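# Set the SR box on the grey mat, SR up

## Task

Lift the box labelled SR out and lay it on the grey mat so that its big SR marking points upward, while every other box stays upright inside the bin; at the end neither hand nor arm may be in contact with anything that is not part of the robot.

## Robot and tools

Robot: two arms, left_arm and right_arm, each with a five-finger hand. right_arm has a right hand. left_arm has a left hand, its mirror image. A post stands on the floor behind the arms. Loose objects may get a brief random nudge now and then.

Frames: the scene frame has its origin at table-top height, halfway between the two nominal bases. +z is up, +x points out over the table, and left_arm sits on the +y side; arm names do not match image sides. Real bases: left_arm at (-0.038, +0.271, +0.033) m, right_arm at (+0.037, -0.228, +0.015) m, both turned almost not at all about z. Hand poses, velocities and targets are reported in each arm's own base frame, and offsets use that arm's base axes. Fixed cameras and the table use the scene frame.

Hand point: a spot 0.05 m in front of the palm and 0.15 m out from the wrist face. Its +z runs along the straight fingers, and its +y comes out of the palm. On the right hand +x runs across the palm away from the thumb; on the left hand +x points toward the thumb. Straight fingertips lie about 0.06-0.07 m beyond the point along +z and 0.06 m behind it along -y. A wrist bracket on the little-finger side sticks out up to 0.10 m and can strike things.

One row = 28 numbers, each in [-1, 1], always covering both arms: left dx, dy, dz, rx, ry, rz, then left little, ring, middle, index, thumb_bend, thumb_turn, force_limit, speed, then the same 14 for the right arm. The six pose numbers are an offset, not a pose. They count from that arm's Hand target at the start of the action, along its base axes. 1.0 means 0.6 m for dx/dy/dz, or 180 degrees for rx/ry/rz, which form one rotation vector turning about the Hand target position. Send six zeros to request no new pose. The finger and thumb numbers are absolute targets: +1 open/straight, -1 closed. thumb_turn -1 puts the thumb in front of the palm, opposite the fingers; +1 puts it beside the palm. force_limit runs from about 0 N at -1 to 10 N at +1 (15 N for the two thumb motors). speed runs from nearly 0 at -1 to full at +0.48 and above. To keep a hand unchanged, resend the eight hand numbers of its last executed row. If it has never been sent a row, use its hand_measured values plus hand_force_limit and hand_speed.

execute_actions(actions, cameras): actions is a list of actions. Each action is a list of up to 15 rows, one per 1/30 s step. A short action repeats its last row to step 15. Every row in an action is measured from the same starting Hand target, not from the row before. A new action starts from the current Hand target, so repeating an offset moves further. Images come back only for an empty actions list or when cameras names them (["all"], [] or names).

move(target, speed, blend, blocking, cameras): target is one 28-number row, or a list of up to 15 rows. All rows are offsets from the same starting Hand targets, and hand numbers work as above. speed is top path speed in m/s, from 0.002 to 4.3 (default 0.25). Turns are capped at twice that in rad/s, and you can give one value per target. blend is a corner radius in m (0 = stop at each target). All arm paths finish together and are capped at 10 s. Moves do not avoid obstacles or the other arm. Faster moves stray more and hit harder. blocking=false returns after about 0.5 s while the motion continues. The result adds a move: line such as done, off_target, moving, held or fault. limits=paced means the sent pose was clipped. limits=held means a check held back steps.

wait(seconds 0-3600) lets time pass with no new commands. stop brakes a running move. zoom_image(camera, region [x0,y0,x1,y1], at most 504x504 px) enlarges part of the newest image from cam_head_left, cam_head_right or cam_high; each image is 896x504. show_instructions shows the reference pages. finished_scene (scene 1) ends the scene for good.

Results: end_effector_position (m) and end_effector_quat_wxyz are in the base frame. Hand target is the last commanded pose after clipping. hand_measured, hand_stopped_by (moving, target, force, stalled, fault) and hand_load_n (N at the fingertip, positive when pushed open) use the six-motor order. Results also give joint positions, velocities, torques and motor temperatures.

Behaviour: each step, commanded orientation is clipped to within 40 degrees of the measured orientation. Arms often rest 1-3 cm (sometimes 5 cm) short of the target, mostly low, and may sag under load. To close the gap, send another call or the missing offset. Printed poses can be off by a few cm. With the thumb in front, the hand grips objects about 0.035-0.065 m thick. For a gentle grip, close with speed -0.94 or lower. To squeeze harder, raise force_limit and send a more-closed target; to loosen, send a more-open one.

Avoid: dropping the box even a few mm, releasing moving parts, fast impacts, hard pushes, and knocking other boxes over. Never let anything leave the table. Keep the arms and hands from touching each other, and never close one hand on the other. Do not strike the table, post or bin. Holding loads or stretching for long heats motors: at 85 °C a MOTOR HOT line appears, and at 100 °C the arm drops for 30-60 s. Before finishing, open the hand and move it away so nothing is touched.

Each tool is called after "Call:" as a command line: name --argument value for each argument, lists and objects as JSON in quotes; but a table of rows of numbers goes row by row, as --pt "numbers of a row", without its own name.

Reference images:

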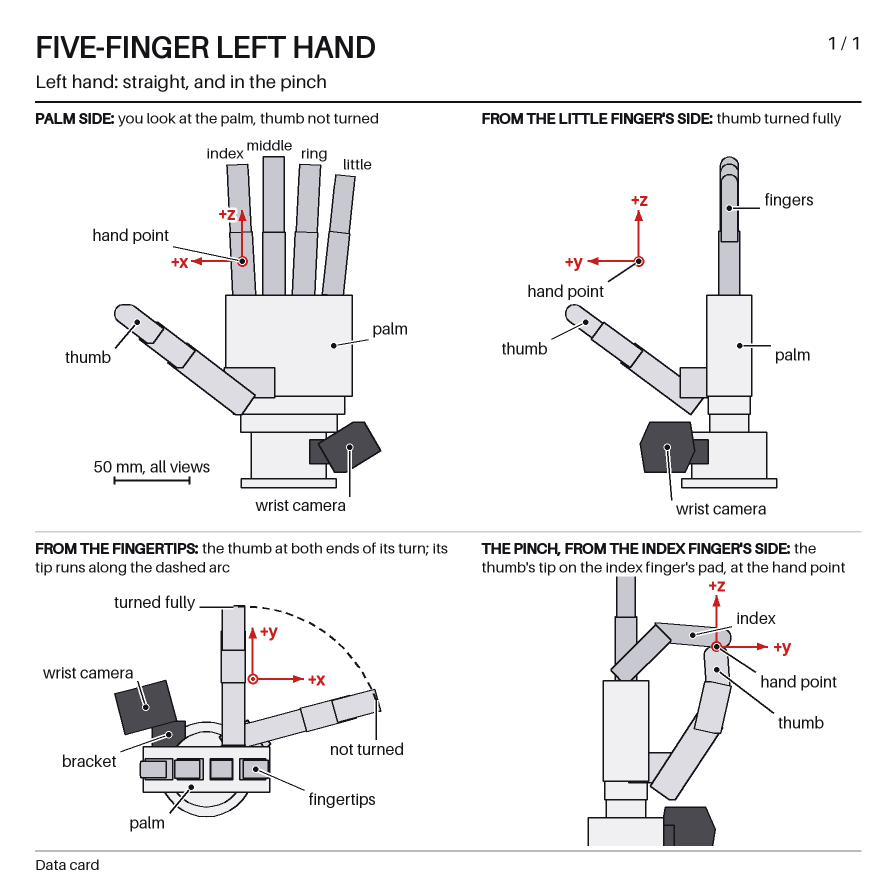

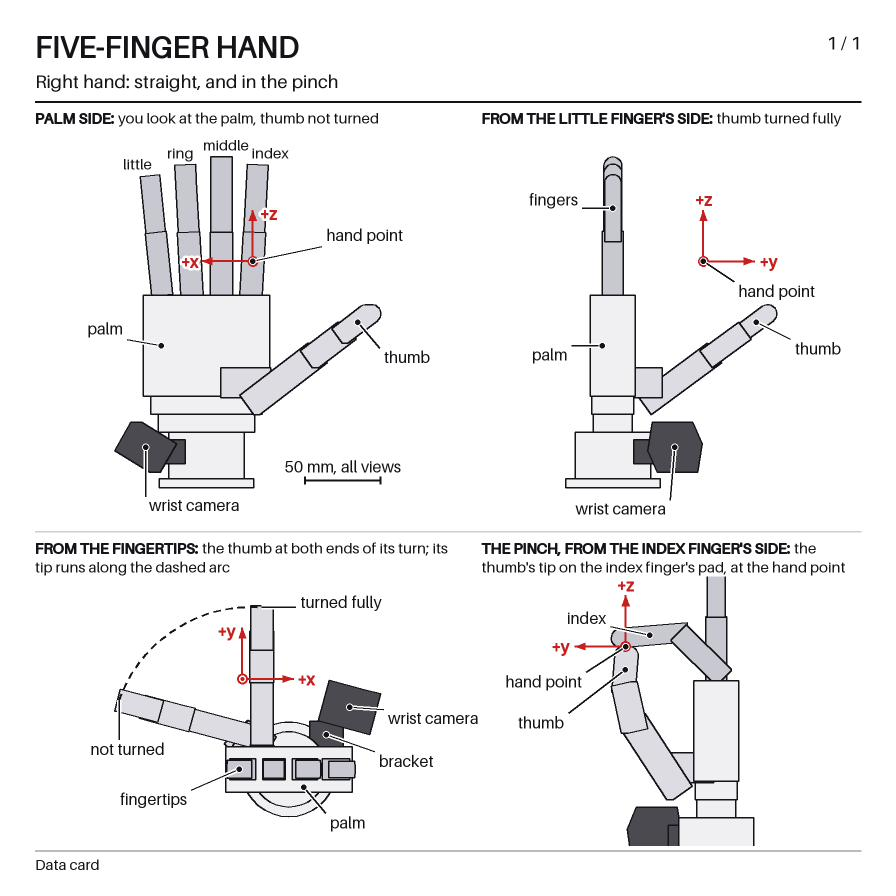

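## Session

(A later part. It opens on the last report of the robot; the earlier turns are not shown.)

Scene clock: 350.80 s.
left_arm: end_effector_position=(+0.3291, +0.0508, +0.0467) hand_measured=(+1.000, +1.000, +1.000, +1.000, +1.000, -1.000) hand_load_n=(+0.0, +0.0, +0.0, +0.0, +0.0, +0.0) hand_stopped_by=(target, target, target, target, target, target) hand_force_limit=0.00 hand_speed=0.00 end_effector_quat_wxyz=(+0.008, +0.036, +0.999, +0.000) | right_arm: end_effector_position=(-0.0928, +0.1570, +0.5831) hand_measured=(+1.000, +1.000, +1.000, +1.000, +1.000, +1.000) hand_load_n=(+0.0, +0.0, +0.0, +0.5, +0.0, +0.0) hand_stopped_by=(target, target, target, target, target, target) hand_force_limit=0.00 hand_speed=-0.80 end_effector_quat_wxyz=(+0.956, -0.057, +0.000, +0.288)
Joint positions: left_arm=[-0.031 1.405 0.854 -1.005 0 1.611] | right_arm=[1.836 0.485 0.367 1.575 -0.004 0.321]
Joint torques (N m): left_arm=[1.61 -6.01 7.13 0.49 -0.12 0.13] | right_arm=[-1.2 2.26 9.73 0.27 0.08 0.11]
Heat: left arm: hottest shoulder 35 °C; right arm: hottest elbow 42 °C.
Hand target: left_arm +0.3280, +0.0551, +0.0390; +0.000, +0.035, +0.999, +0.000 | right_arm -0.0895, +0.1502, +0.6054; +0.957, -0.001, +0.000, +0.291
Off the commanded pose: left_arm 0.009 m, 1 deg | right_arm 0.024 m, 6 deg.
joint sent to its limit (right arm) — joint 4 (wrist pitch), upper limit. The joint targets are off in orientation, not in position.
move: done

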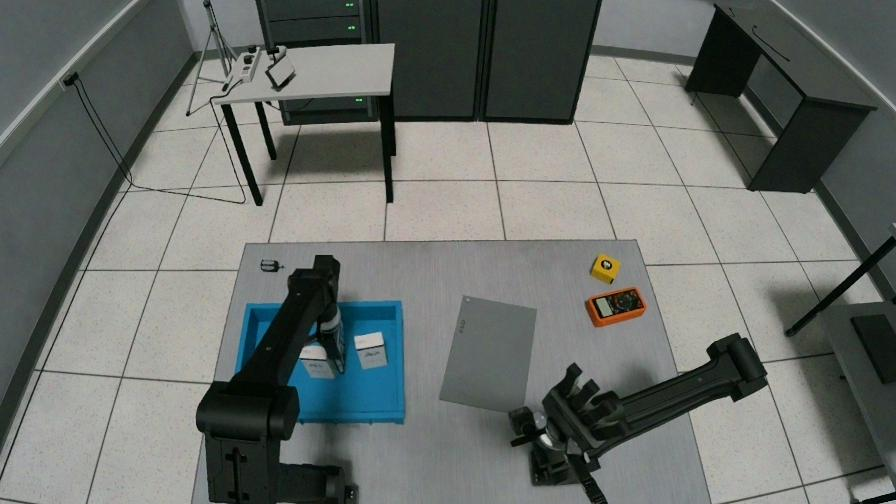

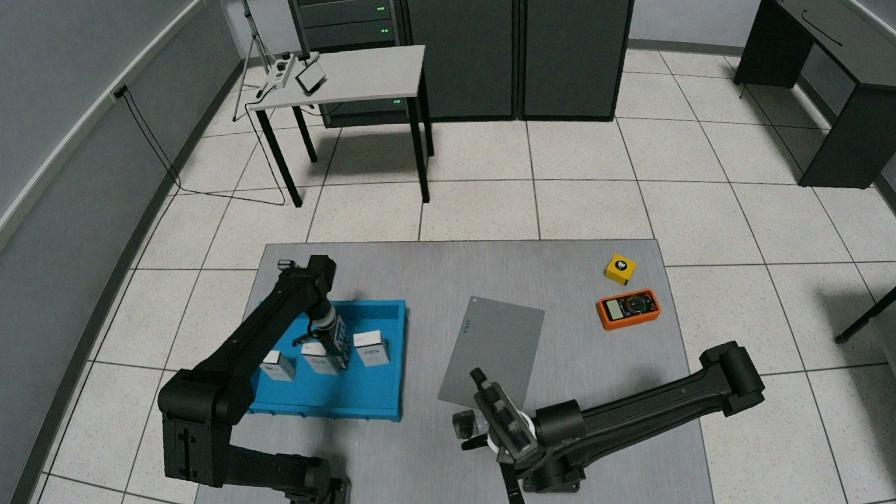

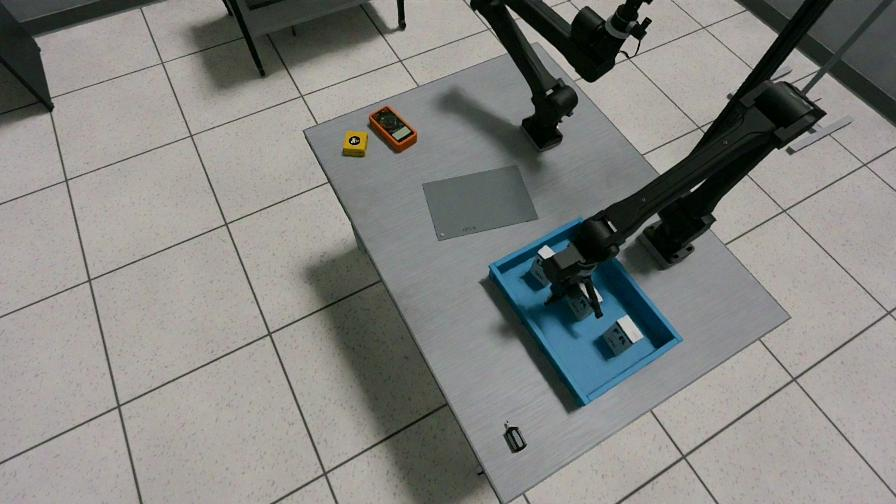

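Call:
move --target '[0,0.0100,0.0,0,0,0,1,1,1,1,1,-1,0,0,0,0,0,0,0,0,1,1,1,1,1,1,0,-0.8]' --speed 0.05 --cameras '["all"]'

Call:
zoom_image --camera "cam_head_right" --region '[260, 280, 380, 400]'

Scene clock: 361.50 s.
left_arm: end_effector_position=(+0.3293, +0.0562, +0.0467) hand_measured=(+1.000, +1.000, +1.000, +1.000, +1.000, -1.000) hand_load_n=(+0.0, +0.0, +0.0, +0.0, +0.0, +0.0) hand_stopped_by=(target, target, target, target, target, target) hand_force_limit=0.00 hand_speed=0.00 end_effector_quat_wxyz=(+0.008, +0.036, +0.999, +0.000) | right_arm: end_effector_position=(-0.0928, +0.1570, +0.5831) hand_measured=(+1.000, +1.000, +1.000, +1.000, +1.000, +1.000) hand_load_n=(+0.0, +0.0, +0.0, +0.0, +0.0, +0.0) hand_stopped_by=(target, target, target, target, target, target) hand_force_limit=0.00 hand_speed=-0.80 end_effector_quat_wxyz=(+0.956, -0.057, +0.000, +0.288)
Joint positions: left_arm=[-0.016 1.405 0.854 -1.005 0 1.628] | right_arm=[1.836 0.485 0.367 1.575 -0.004 0.321]
Joint torques (N m): left_arm=[1.79 -6.07 7.12 0.44 -0.12 0.12] | right_arm=[-1.26 2.26 9.69 0.29 0.09 0.12]
Heat: left arm: hottest shoulder 35 °C; right arm: hottest elbow 42 °C.
Hand target: left_arm +0.3280, +0.0610, +0.0390; +0.000, +0.035, +0.999, +0.000 | right_arm -0.0895, +0.1502, +0.6054; +0.957, -0.001, +0.000, +0.291
Off the commanded pose: left_arm 0.009 m, 1 deg | right_arm 0.024 m, 6 deg.
joint sent to its limit (right arm) — joint 4 (wrist pitch), upper limit. The joint targets are off in orientation, not in position.
move: done

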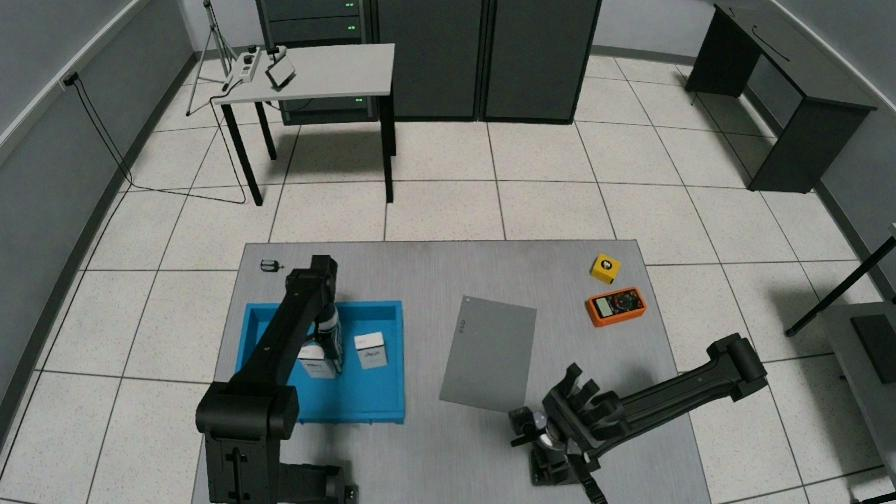

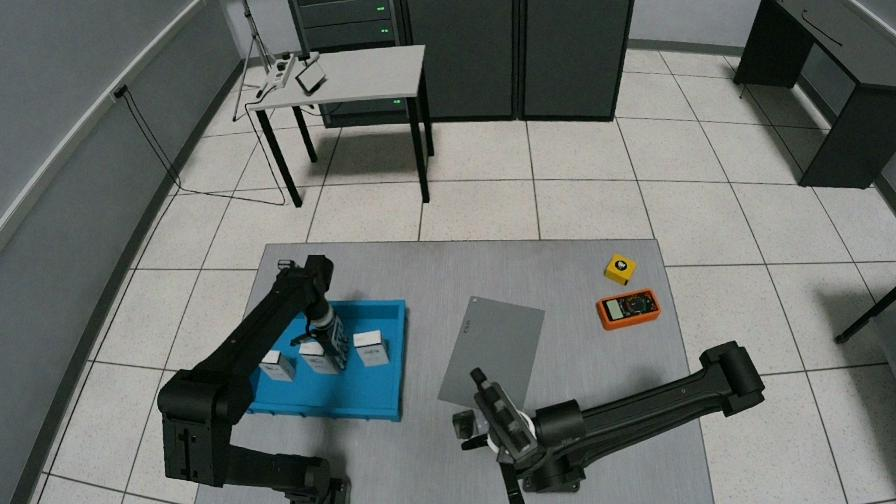

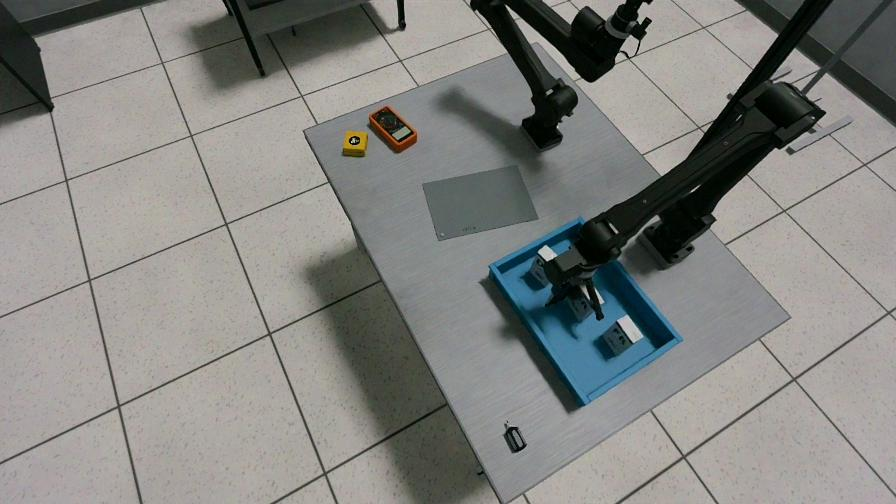

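Scaled by 4.200.

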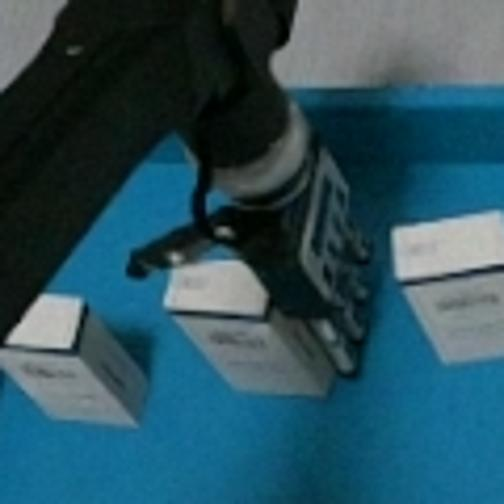

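Call:
move --target '[0,0,0,0,0,0,1,1,0.5,0.5,1,-1,-0.85,-0.92,0,0,0,0,0,0,1,1,1,1,1,1,0,-0.8]' --cameras '["cam_head_right"]'

Call:
zoom_image --camera "cam_head_right" --region '[260, 280, 380, 400]'

Scene clock: 369.40 s.
left_arm: end_effector_position=(+0.3293, +0.0562, +0.0466) hand_measured=(+1.000, +1.000, +0.500, +0.798, +1.000, -1.000) hand_load_n=(+0.0, +0.0, +0.0, +0.5, +0.0, +0.0) hand_stopped_by=(target, target, target, force, target, target) hand_force_limit=-0.85 hand_speed=-0.92 end_effector_quat_wxyz=(+0.007, +0.037, +0.999, +0.000) | right_arm: end_effector_position=(-0.0928, +0.1570, +0.5831) hand_measured=(+1.000, +1.000, +1.000, +1.000, +1.000, +1.000) hand_load_n=(+0.0, +0.0, +0.0, +0.0, +0.0, +0.0) hand_stopped_by=(target, target, target, target, target, target) hand_force_limit=0.00 hand_speed=-0.80 end_effector_quat_wxyz=(+0.956, -0.057, +0.000, +0.288)
Joint positions: left_arm=[-0.016 1.405 0.854 -1.005 0 1.629] | right_arm=[1.836 0.485 0.367 1.575 -0.004 0.321]
Joint torques (N m): left_arm=[1.79 -6.07 7.12 0.44 -0.12 0.12] | right_arm=[-1.14 2.32 9.7 0.29 0.09 0.12]
Heat: left arm: hottest shoulder 35 °C; right arm: hottest elbow 42 °C.
Hand target: left_arm +0.3280, +0.0610, +0.0389; +0.000, +0.035, +0.999, +0.000 | right_arm -0.0895, +0.1502, +0.6054; +0.957, -0.001, +0.000, +0.291
Off the commanded pose: left_arm 0.009 m, 1 deg | right_arm 0.024 m, 6 deg.
joint sent to its limit (right arm) — joint 4 (wrist pitch), upper limit. The joint targets are off in orientation, not in position.
move: done

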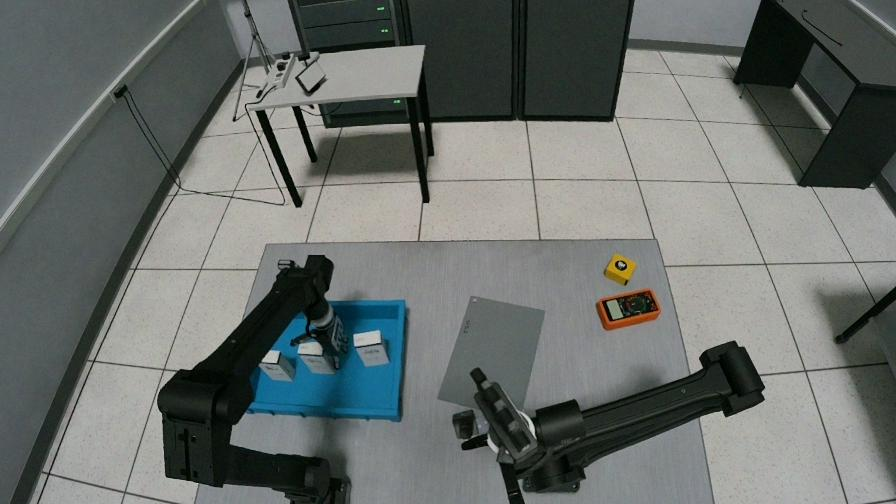

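Scaled by 4.200.

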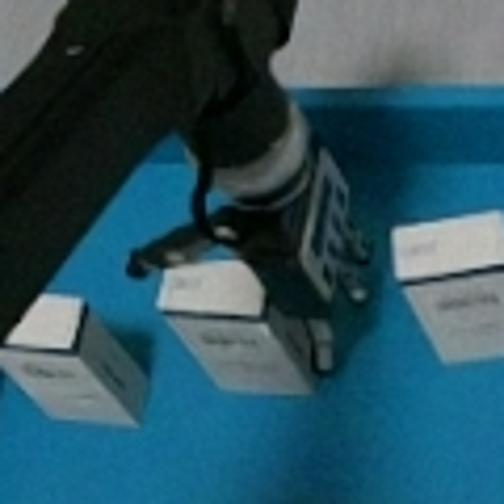

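Call:
move --target '[0,0,0,0,0,0,1,1,0.5,0.5,-0.2,-1,-0.7,-0.92,0,0,0,0,0,0,1,1,1,1,1,1,0,-0.8]' --cameras '["cam_head_right"]'

Call:
zoom_image --camera "cam_head_right" --region '[260, 280, 380, 400]'

Scene clock: 376.13 s.
left_arm: end_effector_position=(+0.3293, +0.0566, +0.0466) hand_measured=(+1.000, +1.000, +0.500, +0.800, +0.932, -1.000) hand_load_n=(+0.0, +0.0, +0.0, +2.5, +2.0, +0.0) hand_stopped_by=(target, target, target, force, force, target) hand_force_limit=-0.70 hand_speed=-0.92 end_effector_quat_wxyz=(+0.007, +0.036, +0.999, +0.000) | right_arm: end_effector_position=(-0.0928, +0.1570, +0.5831) hand_measured=(+1.000, +1.000, +1.000, +1.000, +1.000, +1.000) hand_load_n=(+0.0, +0.0, +0.0, +0.5, +0.0, +0.0) hand_stopped_by=(target, target, target, target, target, target) hand_force_limit=0.00 hand_speed=-0.80 end_effector_quat_wxyz=(+0.956, -0.057, +0.000, +0.288)
Joint positions: left_arm=[-0.014 1.405 0.854 -1.005 0 1.629] | right_arm=[1.836 0.485 0.367 1.575 -0.004 0.321]
Joint torques (N m): left_arm=[1.73 -6.07 7.12 0.46 -0.13 0.12] | right_arm=[-1.14 2.26 9.7 0.25 0.08 0.11]
Heat: left arm: hottest shoulder 35 °C; right arm: hottest elbow 42 °C.
Hand target: left_arm +0.3279, +0.0611, +0.0389; +0.000, +0.035, +0.999, +0.000 | right_arm -0.0895, +0.1502, +0.6054; +0.957, -0.001, +0.000, +0.291
Off the commanded pose: left_arm 0.009 m, 1 deg | right_arm 0.024 m, 6 deg.
joint sent to its limit (right arm) — joint 4 (wrist pitch), upper limit. The joint targets are off in orientation, not in position.
move: done

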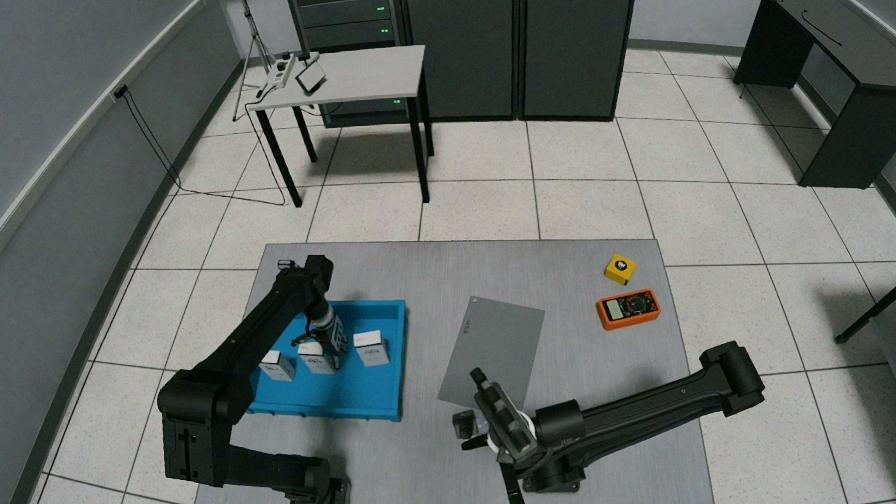

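Scaled by 4.200.

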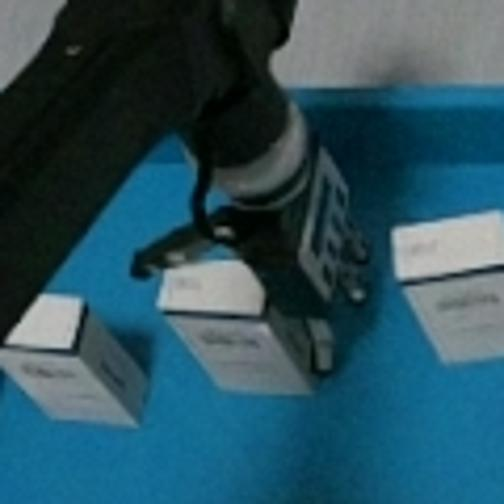

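Call:
move --pt "0 0 0 0 0 0 1 1 0.5 1 1 -1 -0.5 -0.7 0 0 0 0 0 0 1 1 1 1 1 1 0 -0.8" --pt "-0.006 -0.008 0.18 0 0 0 0.6 0.6 0.6 0.6 1 -1 -0.5 -0.5 0 0 0 0 0 0 1 1 1 1 1 1 0 -0.8" --pt "-0.006 -0.026 0.18 -0.111 0 0 0.6 0.6 0.6 0.6 1 -1 -0.5 -0.5 0 0 0 0 0 0 1 1 1 1 1 1 0 -0.8" --speed '[0.05,0.15,0.2]' --cameras '["all"]'

Call:
zoom_image --camera "cam_head_right" --region '[260, 280, 380, 400]'

Call:
zoom_image --camera "cam_high" --region '[520, 220, 640, 340]'

Call:
zoom_image --camera "cam_head_left" --region '[260, 280, 380, 400]'

Scene clock: 447.23 s.
left_arm: end_effector_position=(+0.3102, +0.0401, +0.1354) hand_measured=(+0.600, +0.600, +0.600, +0.600, +1.000, -1.000) hand_load_n=(+0.0, +0.0, +0.0, +0.0, +0.0, +0.0) hand_stopped_by=(target, target, target, target, target, target) hand_force_limit=-0.50 hand_speed=-0.50 end_effector_quat_wxyz=(-0.008, +0.033, +0.984, -0.174) | right_arm: end_effector_position=(-0.0928, +0.1570, +0.5831) hand_measured=(+1.000, +1.000, +1.000, +1.000, +1.000, +1.000) hand_load_n=(+0.0, +0.0, +0.0, +0.0, +0.0, +0.0) hand_stopped_by=(target, target, target, target, target, target) hand_force_limit=0.00 hand_speed=-0.80 end_effector_quat_wxyz=(+0.956, -0.057, +0.000, +0.288)
Joint positions: left_arm=[0.14 1.294 1.025 -1.382 0.341 1.792] | right_arm=[1.836 0.485 0.367 1.575 -0.004 0.321]
Joint torques (N m): left_arm=[1.67 -5.95 11.15 -0.39 0.27 0.12] | right_arm=[-1.26 2.26 9.69 0.28 0.07 0.12]
Heat: left arm: hottest waist 34 °C; right arm: hottest elbow 42 °C.
Hand target: left_arm +0.3242, +0.0455, +0.1468; +0.006, +0.034, +0.984, -0.173 | right_arm -0.0895, +0.1502, +0.6054; +0.957, -0.001, +0.000, +0.291
Off the commanded pose: left_arm 0.019 m, 2 deg | right_arm 0.024 m, 6 deg.
joint sent to its limit (right arm) — joint 4 (wrist pitch), upper limit. The joint targets are off in orientation, not in position.
move: off_target (left_arm); target 2's new numbers were sent with left_arm's hand 0.020 m and 2 deg from that target

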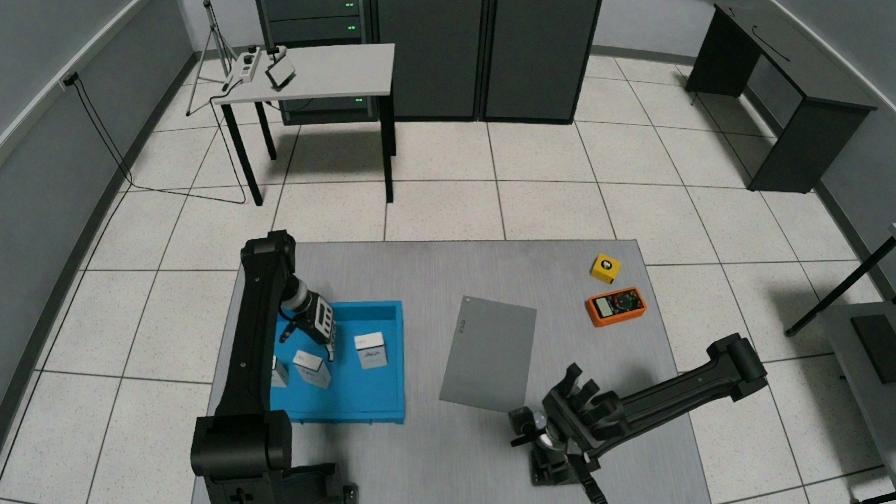

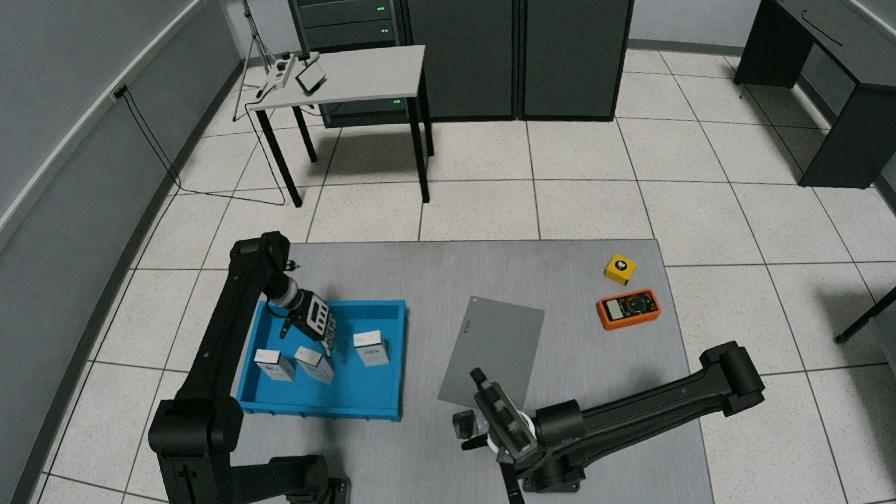

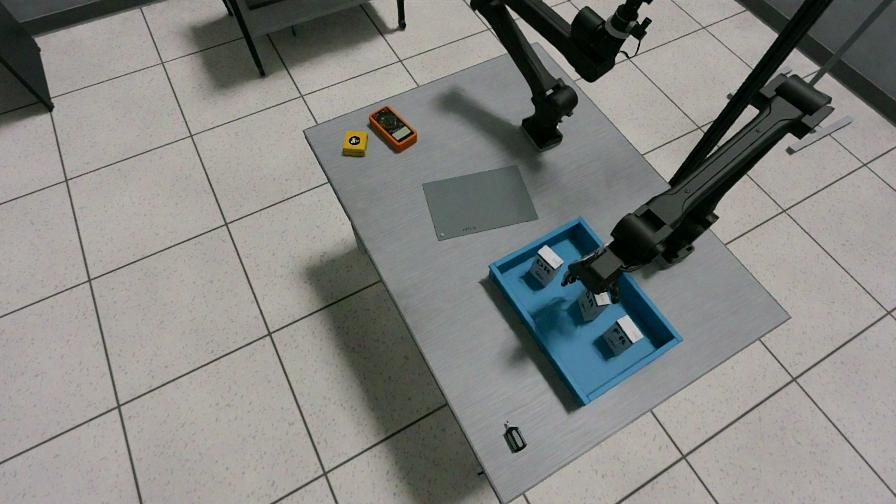

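Scaled by 4.200.

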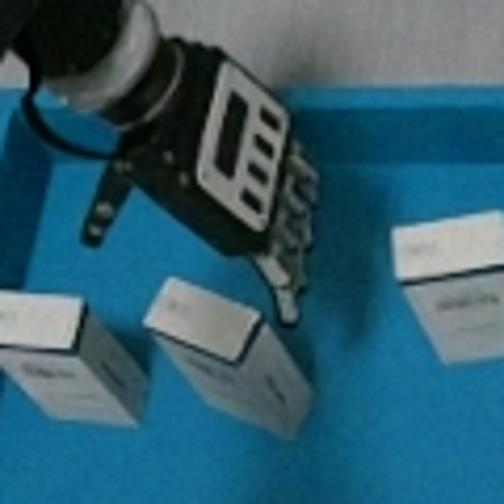

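Scaled by 4.200.

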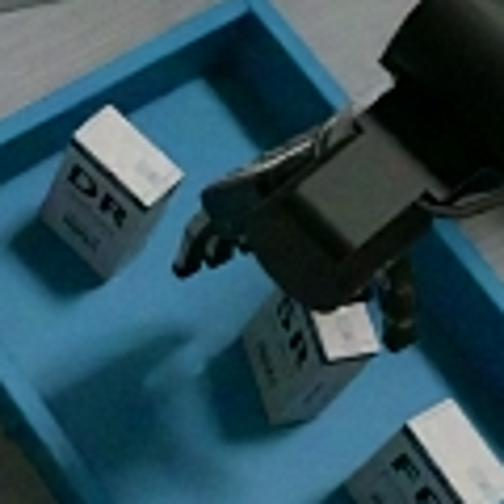

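Scaled by 4.200.

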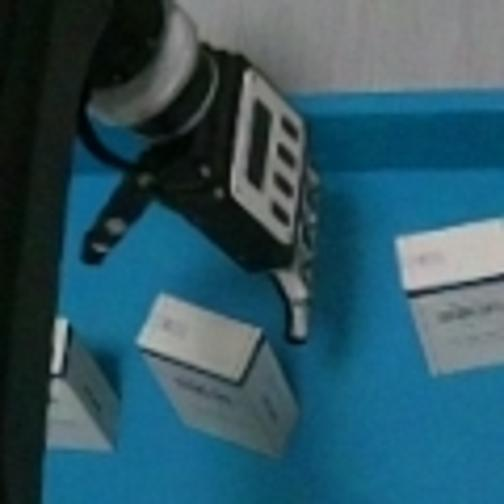

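Call:
move --target '[-0.015,0.011,0,0,0,-0.0778,0.6,0.6,0.6,0.6,1,-1,-0.5,-0.5,0,0,0,0,0,0,1,1,1,1,1,1,0,-0.8]' --speed 0.1 --cameras '["all"]'

Call:
zoom_image --camera "cam_head_right" --region '[260, 280, 380, 400]'

Call:
zoom_image --camera "cam_high" --region '[520, 220, 640, 340]'

Call:
zoom_image --camera "cam_head_left" --region '[260, 280, 380, 400]'

Scene clock: 502.60 s.
left_arm: end_effector_position=(+0.3033, +0.0458, +0.1362) hand_measured=(+0.600, +0.600, +0.600, +0.600, +1.000, -1.000) hand_load_n=(+0.0, +0.0, +0.0, +0.0, +0.0, +0.0) hand_stopped_by=(target, target, target, target, target, target) hand_force_limit=-0.50 hand_speed=-0.50 end_effector_quat_wxyz=(-0.028, +0.153, +0.972, -0.177) | right_arm: end_effector_position=(-0.0928, +0.1570, +0.5831) hand_measured=(+1.000, +1.000, +1.000, +1.000, +1.000, +1.000) hand_load_n=(+0.0, +0.0, +0.0, +0.0, +0.0, +0.0) hand_stopped_by=(target, target, target, target, target, target) hand_force_limit=0.00 hand_speed=-0.80 end_effector_quat_wxyz=(+0.956, -0.057, +0.000, +0.288)
Joint positions: left_arm=[0.143 1.294 1.025 -1.466 0.323 2.053] | right_arm=[1.836 0.485 0.367 1.575 -0.004 0.321]
Joint torques (N m): left_arm=[1.67 -6.01 10.7 -0.54 0.05 0.13] | right_arm=[-1.26 2.26 9.69 0.31 0.08 0.11]
Heat: left arm: hottest shoulder 34 °C; right arm: hottest elbow 42 °C.
Hand target: left_arm +0.3153, +0.0520, +0.1468; -0.015, +0.154, +0.973, -0.173 | right_arm -0.0895, +0.1502, +0.6054; +0.957, -0.001, +0.000, +0.291
Off the commanded pose: left_arm 0.017 m, 1 deg | right_arm 0.024 m, 6 deg.
joint sent to its limit (right arm) — joint 4 (wrist pitch), upper limit. The joint targets are off in orientation, not in position.
move: off_target (left_arm)

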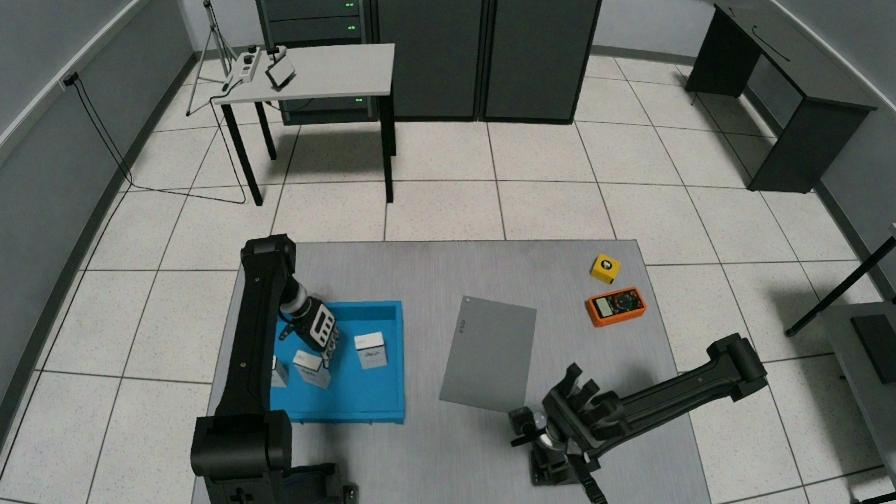

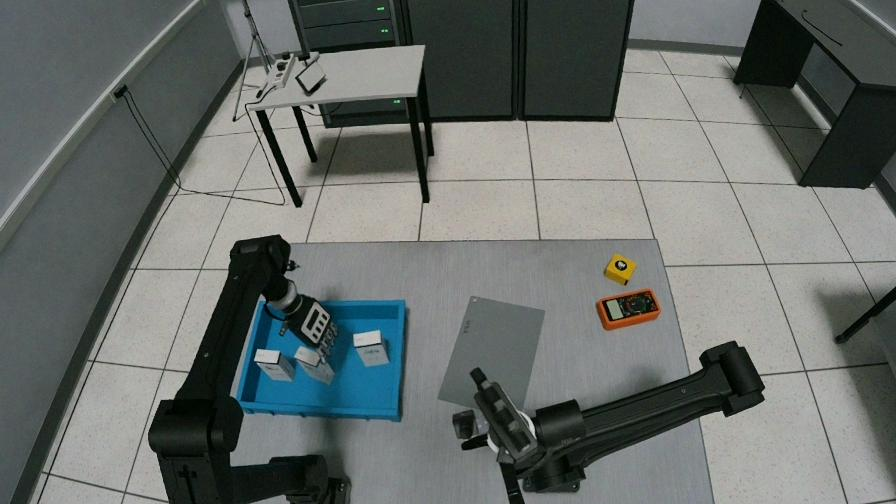

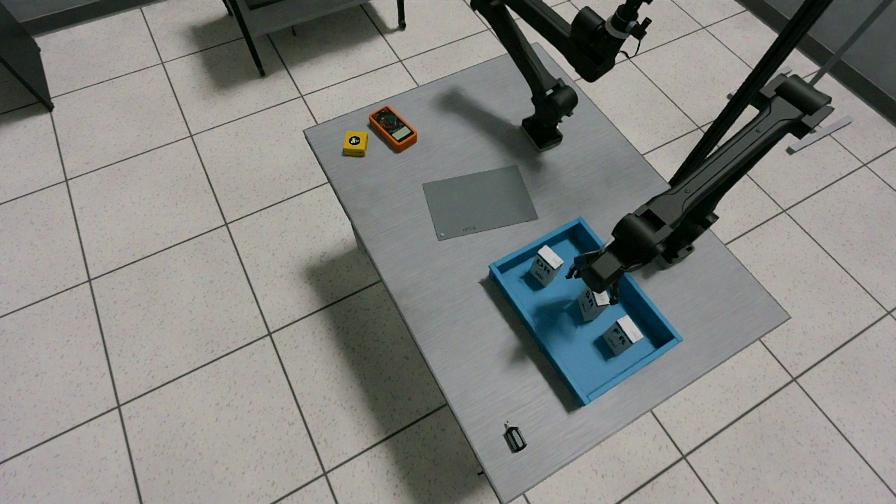

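Scaled by 4.200.

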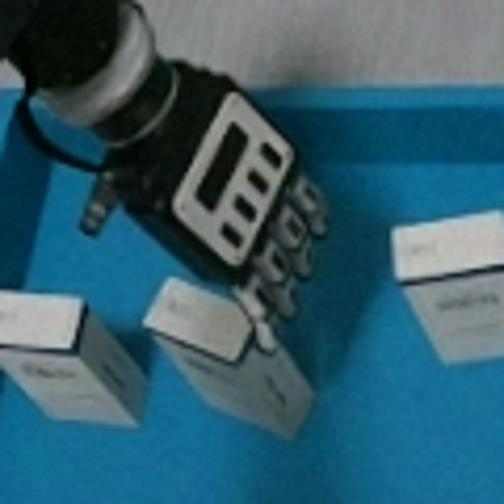

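Scaled by 4.200.

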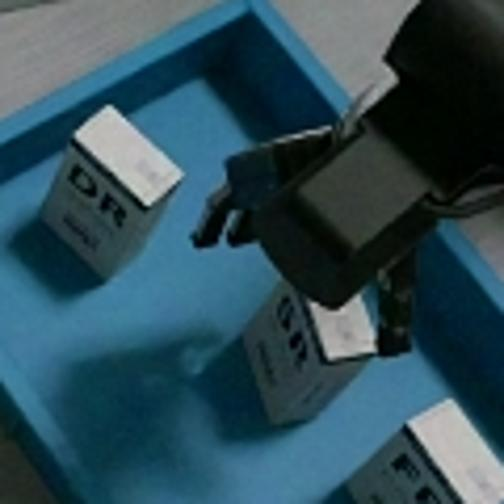

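Scaled by 4.200.

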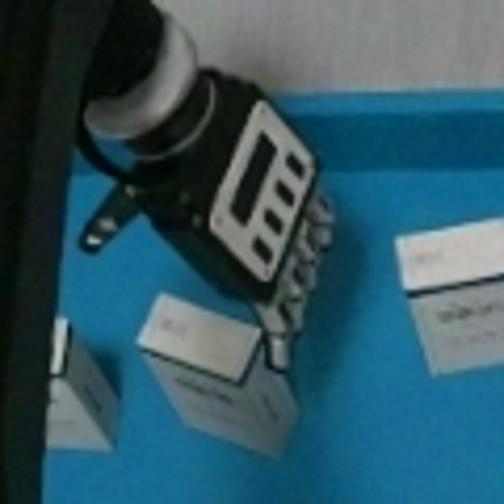

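Call:
move --target '[-0.0188,-0.0025,-0.048,0,0,0,0.6,0.6,0.6,0.6,1,-1,-0.5,-0.5,0,0,0,0,0,0,1,1,1,1,1,1,0,-0.8]' --speed 0.1

Scene clock: 525.07 s.
left_arm: end_effector_position=(+0.3027, +0.0459, +0.1188) hand_measured=(+0.600, +0.600, +0.600, +0.600, +1.000, -1.000) hand_load_n=(+0.0, +0.0, +0.0, +0.0, +0.0, +0.0) hand_stopped_by=(target, target, target, target, target, target) hand_force_limit=-0.50 hand_speed=-0.50 end_effector_quat_wxyz=(-0.020, +0.155, +0.972, -0.175) | right_arm: end_effector_position=(-0.0928, +0.1570, +0.5831) hand_measured=(+1.000, +1.000, +1.000, +1.000, +1.000, +1.000) hand_load_n=(+0.0, +0.0, +0.0, +0.0, +0.0, +0.0) hand_stopped_by=(target, target, target, target, target, target) hand_force_limit=0.00 hand_speed=-0.80 end_effector_quat_wxyz=(+0.956, -0.057, +0.000, +0.288)
Joint positions: left_arm=[0.144 1.294 0.979 -1.405 0.323 2.054] | right_arm=[1.836 0.485 0.367 1.575 -0.004 0.321]
Joint torques (N m): left_arm=[1.73 -6.59 7.82 0.05 0.06 0.12] | right_arm=[-1.26 2.26 9.72 0.28 0.09 0.11]
Heat: left arm: hottest elbow 35 °C; right arm: hottest elbow 42 °C.
Hand target: left_arm +0.3040, +0.0505, +0.1180; -0.015, +0.154, +0.973, -0.173 | right_arm -0.0895, +0.1502, +0.6054; +0.957, -0.001, +0.000, +0.291
Off the commanded pose: left_arm 0.005 m, 1 deg | right_arm 0.024 m, 6 deg.
joint sent to its limit (right arm) — joint 4 (wrist pitch), upper limit. The joint targets are off in orientation, not in position.
move: done

Call:
move --target '[0.0005,-0.001,-0.1667,0,0,0,0.6,0.6,0.6,0.6,1,-1,-0.5,-0.5,0,0,0,0,0,0,1,1,1,1,1,1,0,-0.8]' --speed 0.08 --cameras '["all"]'

Call:
zoom_image --camera "cam_head_right" --region '[260, 280, 380, 400]'

Call:
zoom_image --camera "cam_high" --region '[540, 240, 660, 360]'

Call:
zoom_image --camera "cam_head_left" --region '[260, 280, 380, 400]'

Scene clock: 531.73 s.
left_arm: end_effector_position=(+0.3165, +0.0494, +0.0413) hand_measured=(+0.600, +0.600, +0.600, +0.600, +1.000, -1.000) hand_load_n=(+0.0, +0.0, +0.0, +0.0, +0.5, +0.5) hand_stopped_by=(target, target, target, target, target, target) hand_force_limit=-0.50 hand_speed=-0.50 end_effector_quat_wxyz=(+0.010, +0.160, +0.974, -0.163) | right_arm: end_effector_position=(-0.0928, +0.1570, +0.5831) hand_measured=(+1.000, +1.000, +1.000, +1.000, +1.000, +1.000) hand_load_n=(+0.0, +0.0, +0.0, +0.0, -0.5, +0.0) hand_stopped_by=(target, target, target, target, target, target) hand_force_limit=0.00 hand_speed=-0.80 end_effector_quat_wxyz=(+0.956, -0.057, +0.000, +0.288)
Joint positions: left_arm=[0.145 1.374 0.838 -1.117 0.318 2.054] | right_arm=[1.836 0.485 0.367 1.575 -0.004 0.321]
Joint torques (N m): left_arm=[1.38 -3.19 5.44 0.5 0.25 0.11] | right_arm=[-1.38 2.2 9.68 0.29 0.08 0.12]
Heat: left arm: hottest elbow 34 °C; right arm: hottest elbow 42 °C.
Hand target: left_arm +0.3044, +0.0500, +0.0181; -0.015, +0.154, +0.973, -0.173 | right_arm -0.0895, +0.1502, +0.6054; +0.957, -0.001, +0.000, +0.291
Off the commanded pose: left_arm 0.026 m, 3 deg | right_arm 0.024 m, 6 deg.
joint sent to its limit (right arm) — joint 4 (wrist pitch), upper limit. The joint targets are off in orientation, not in position.
move: off_target (left_arm)

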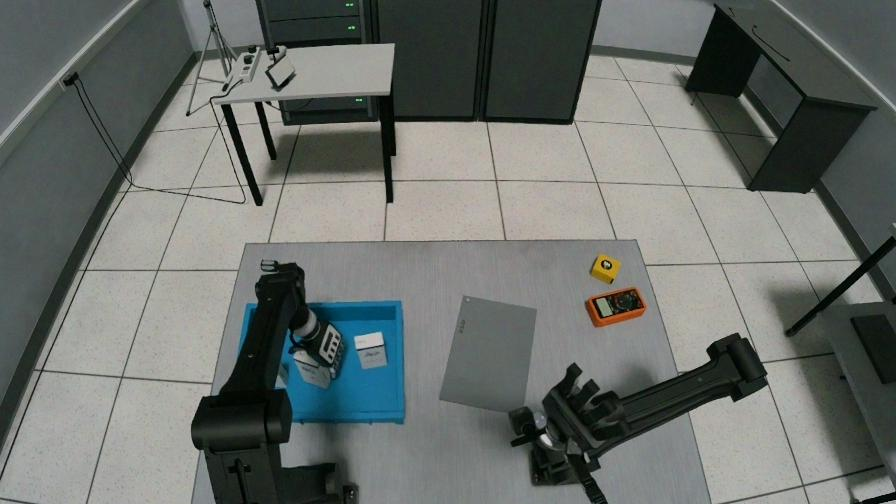

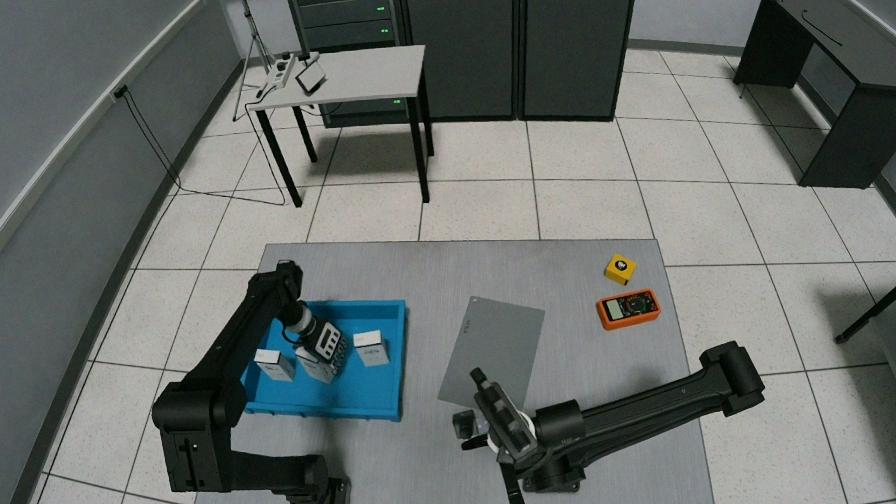

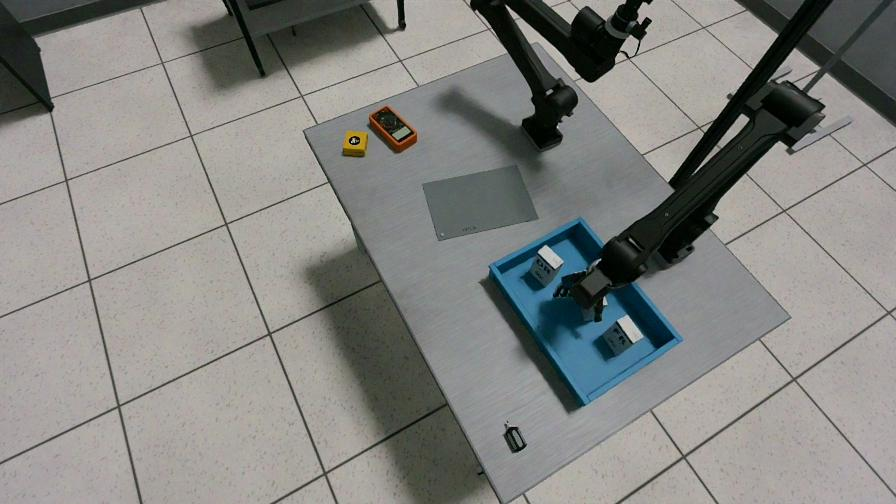

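Scaled by 4.200.

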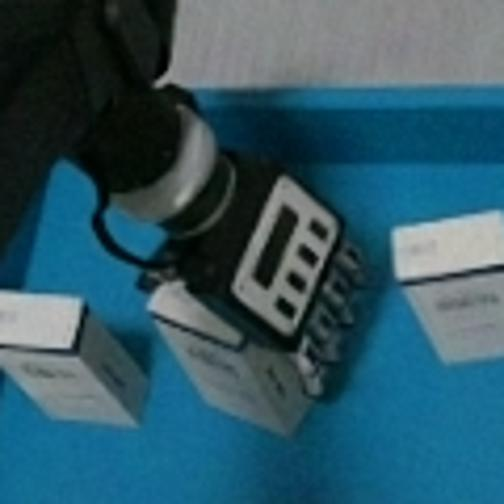

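Scaled by 4.200.

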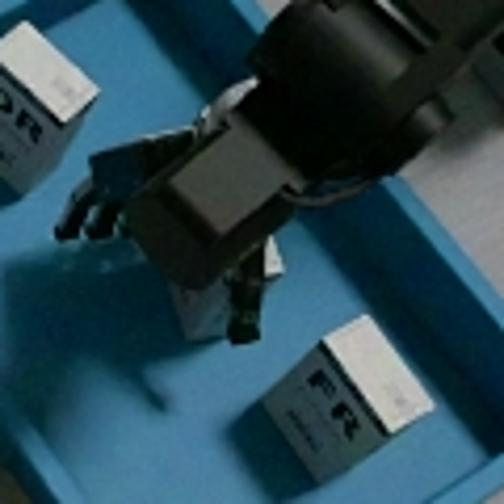

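Scaled by 4.200.

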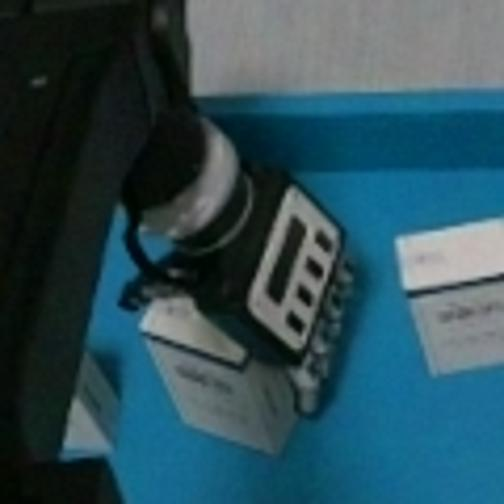

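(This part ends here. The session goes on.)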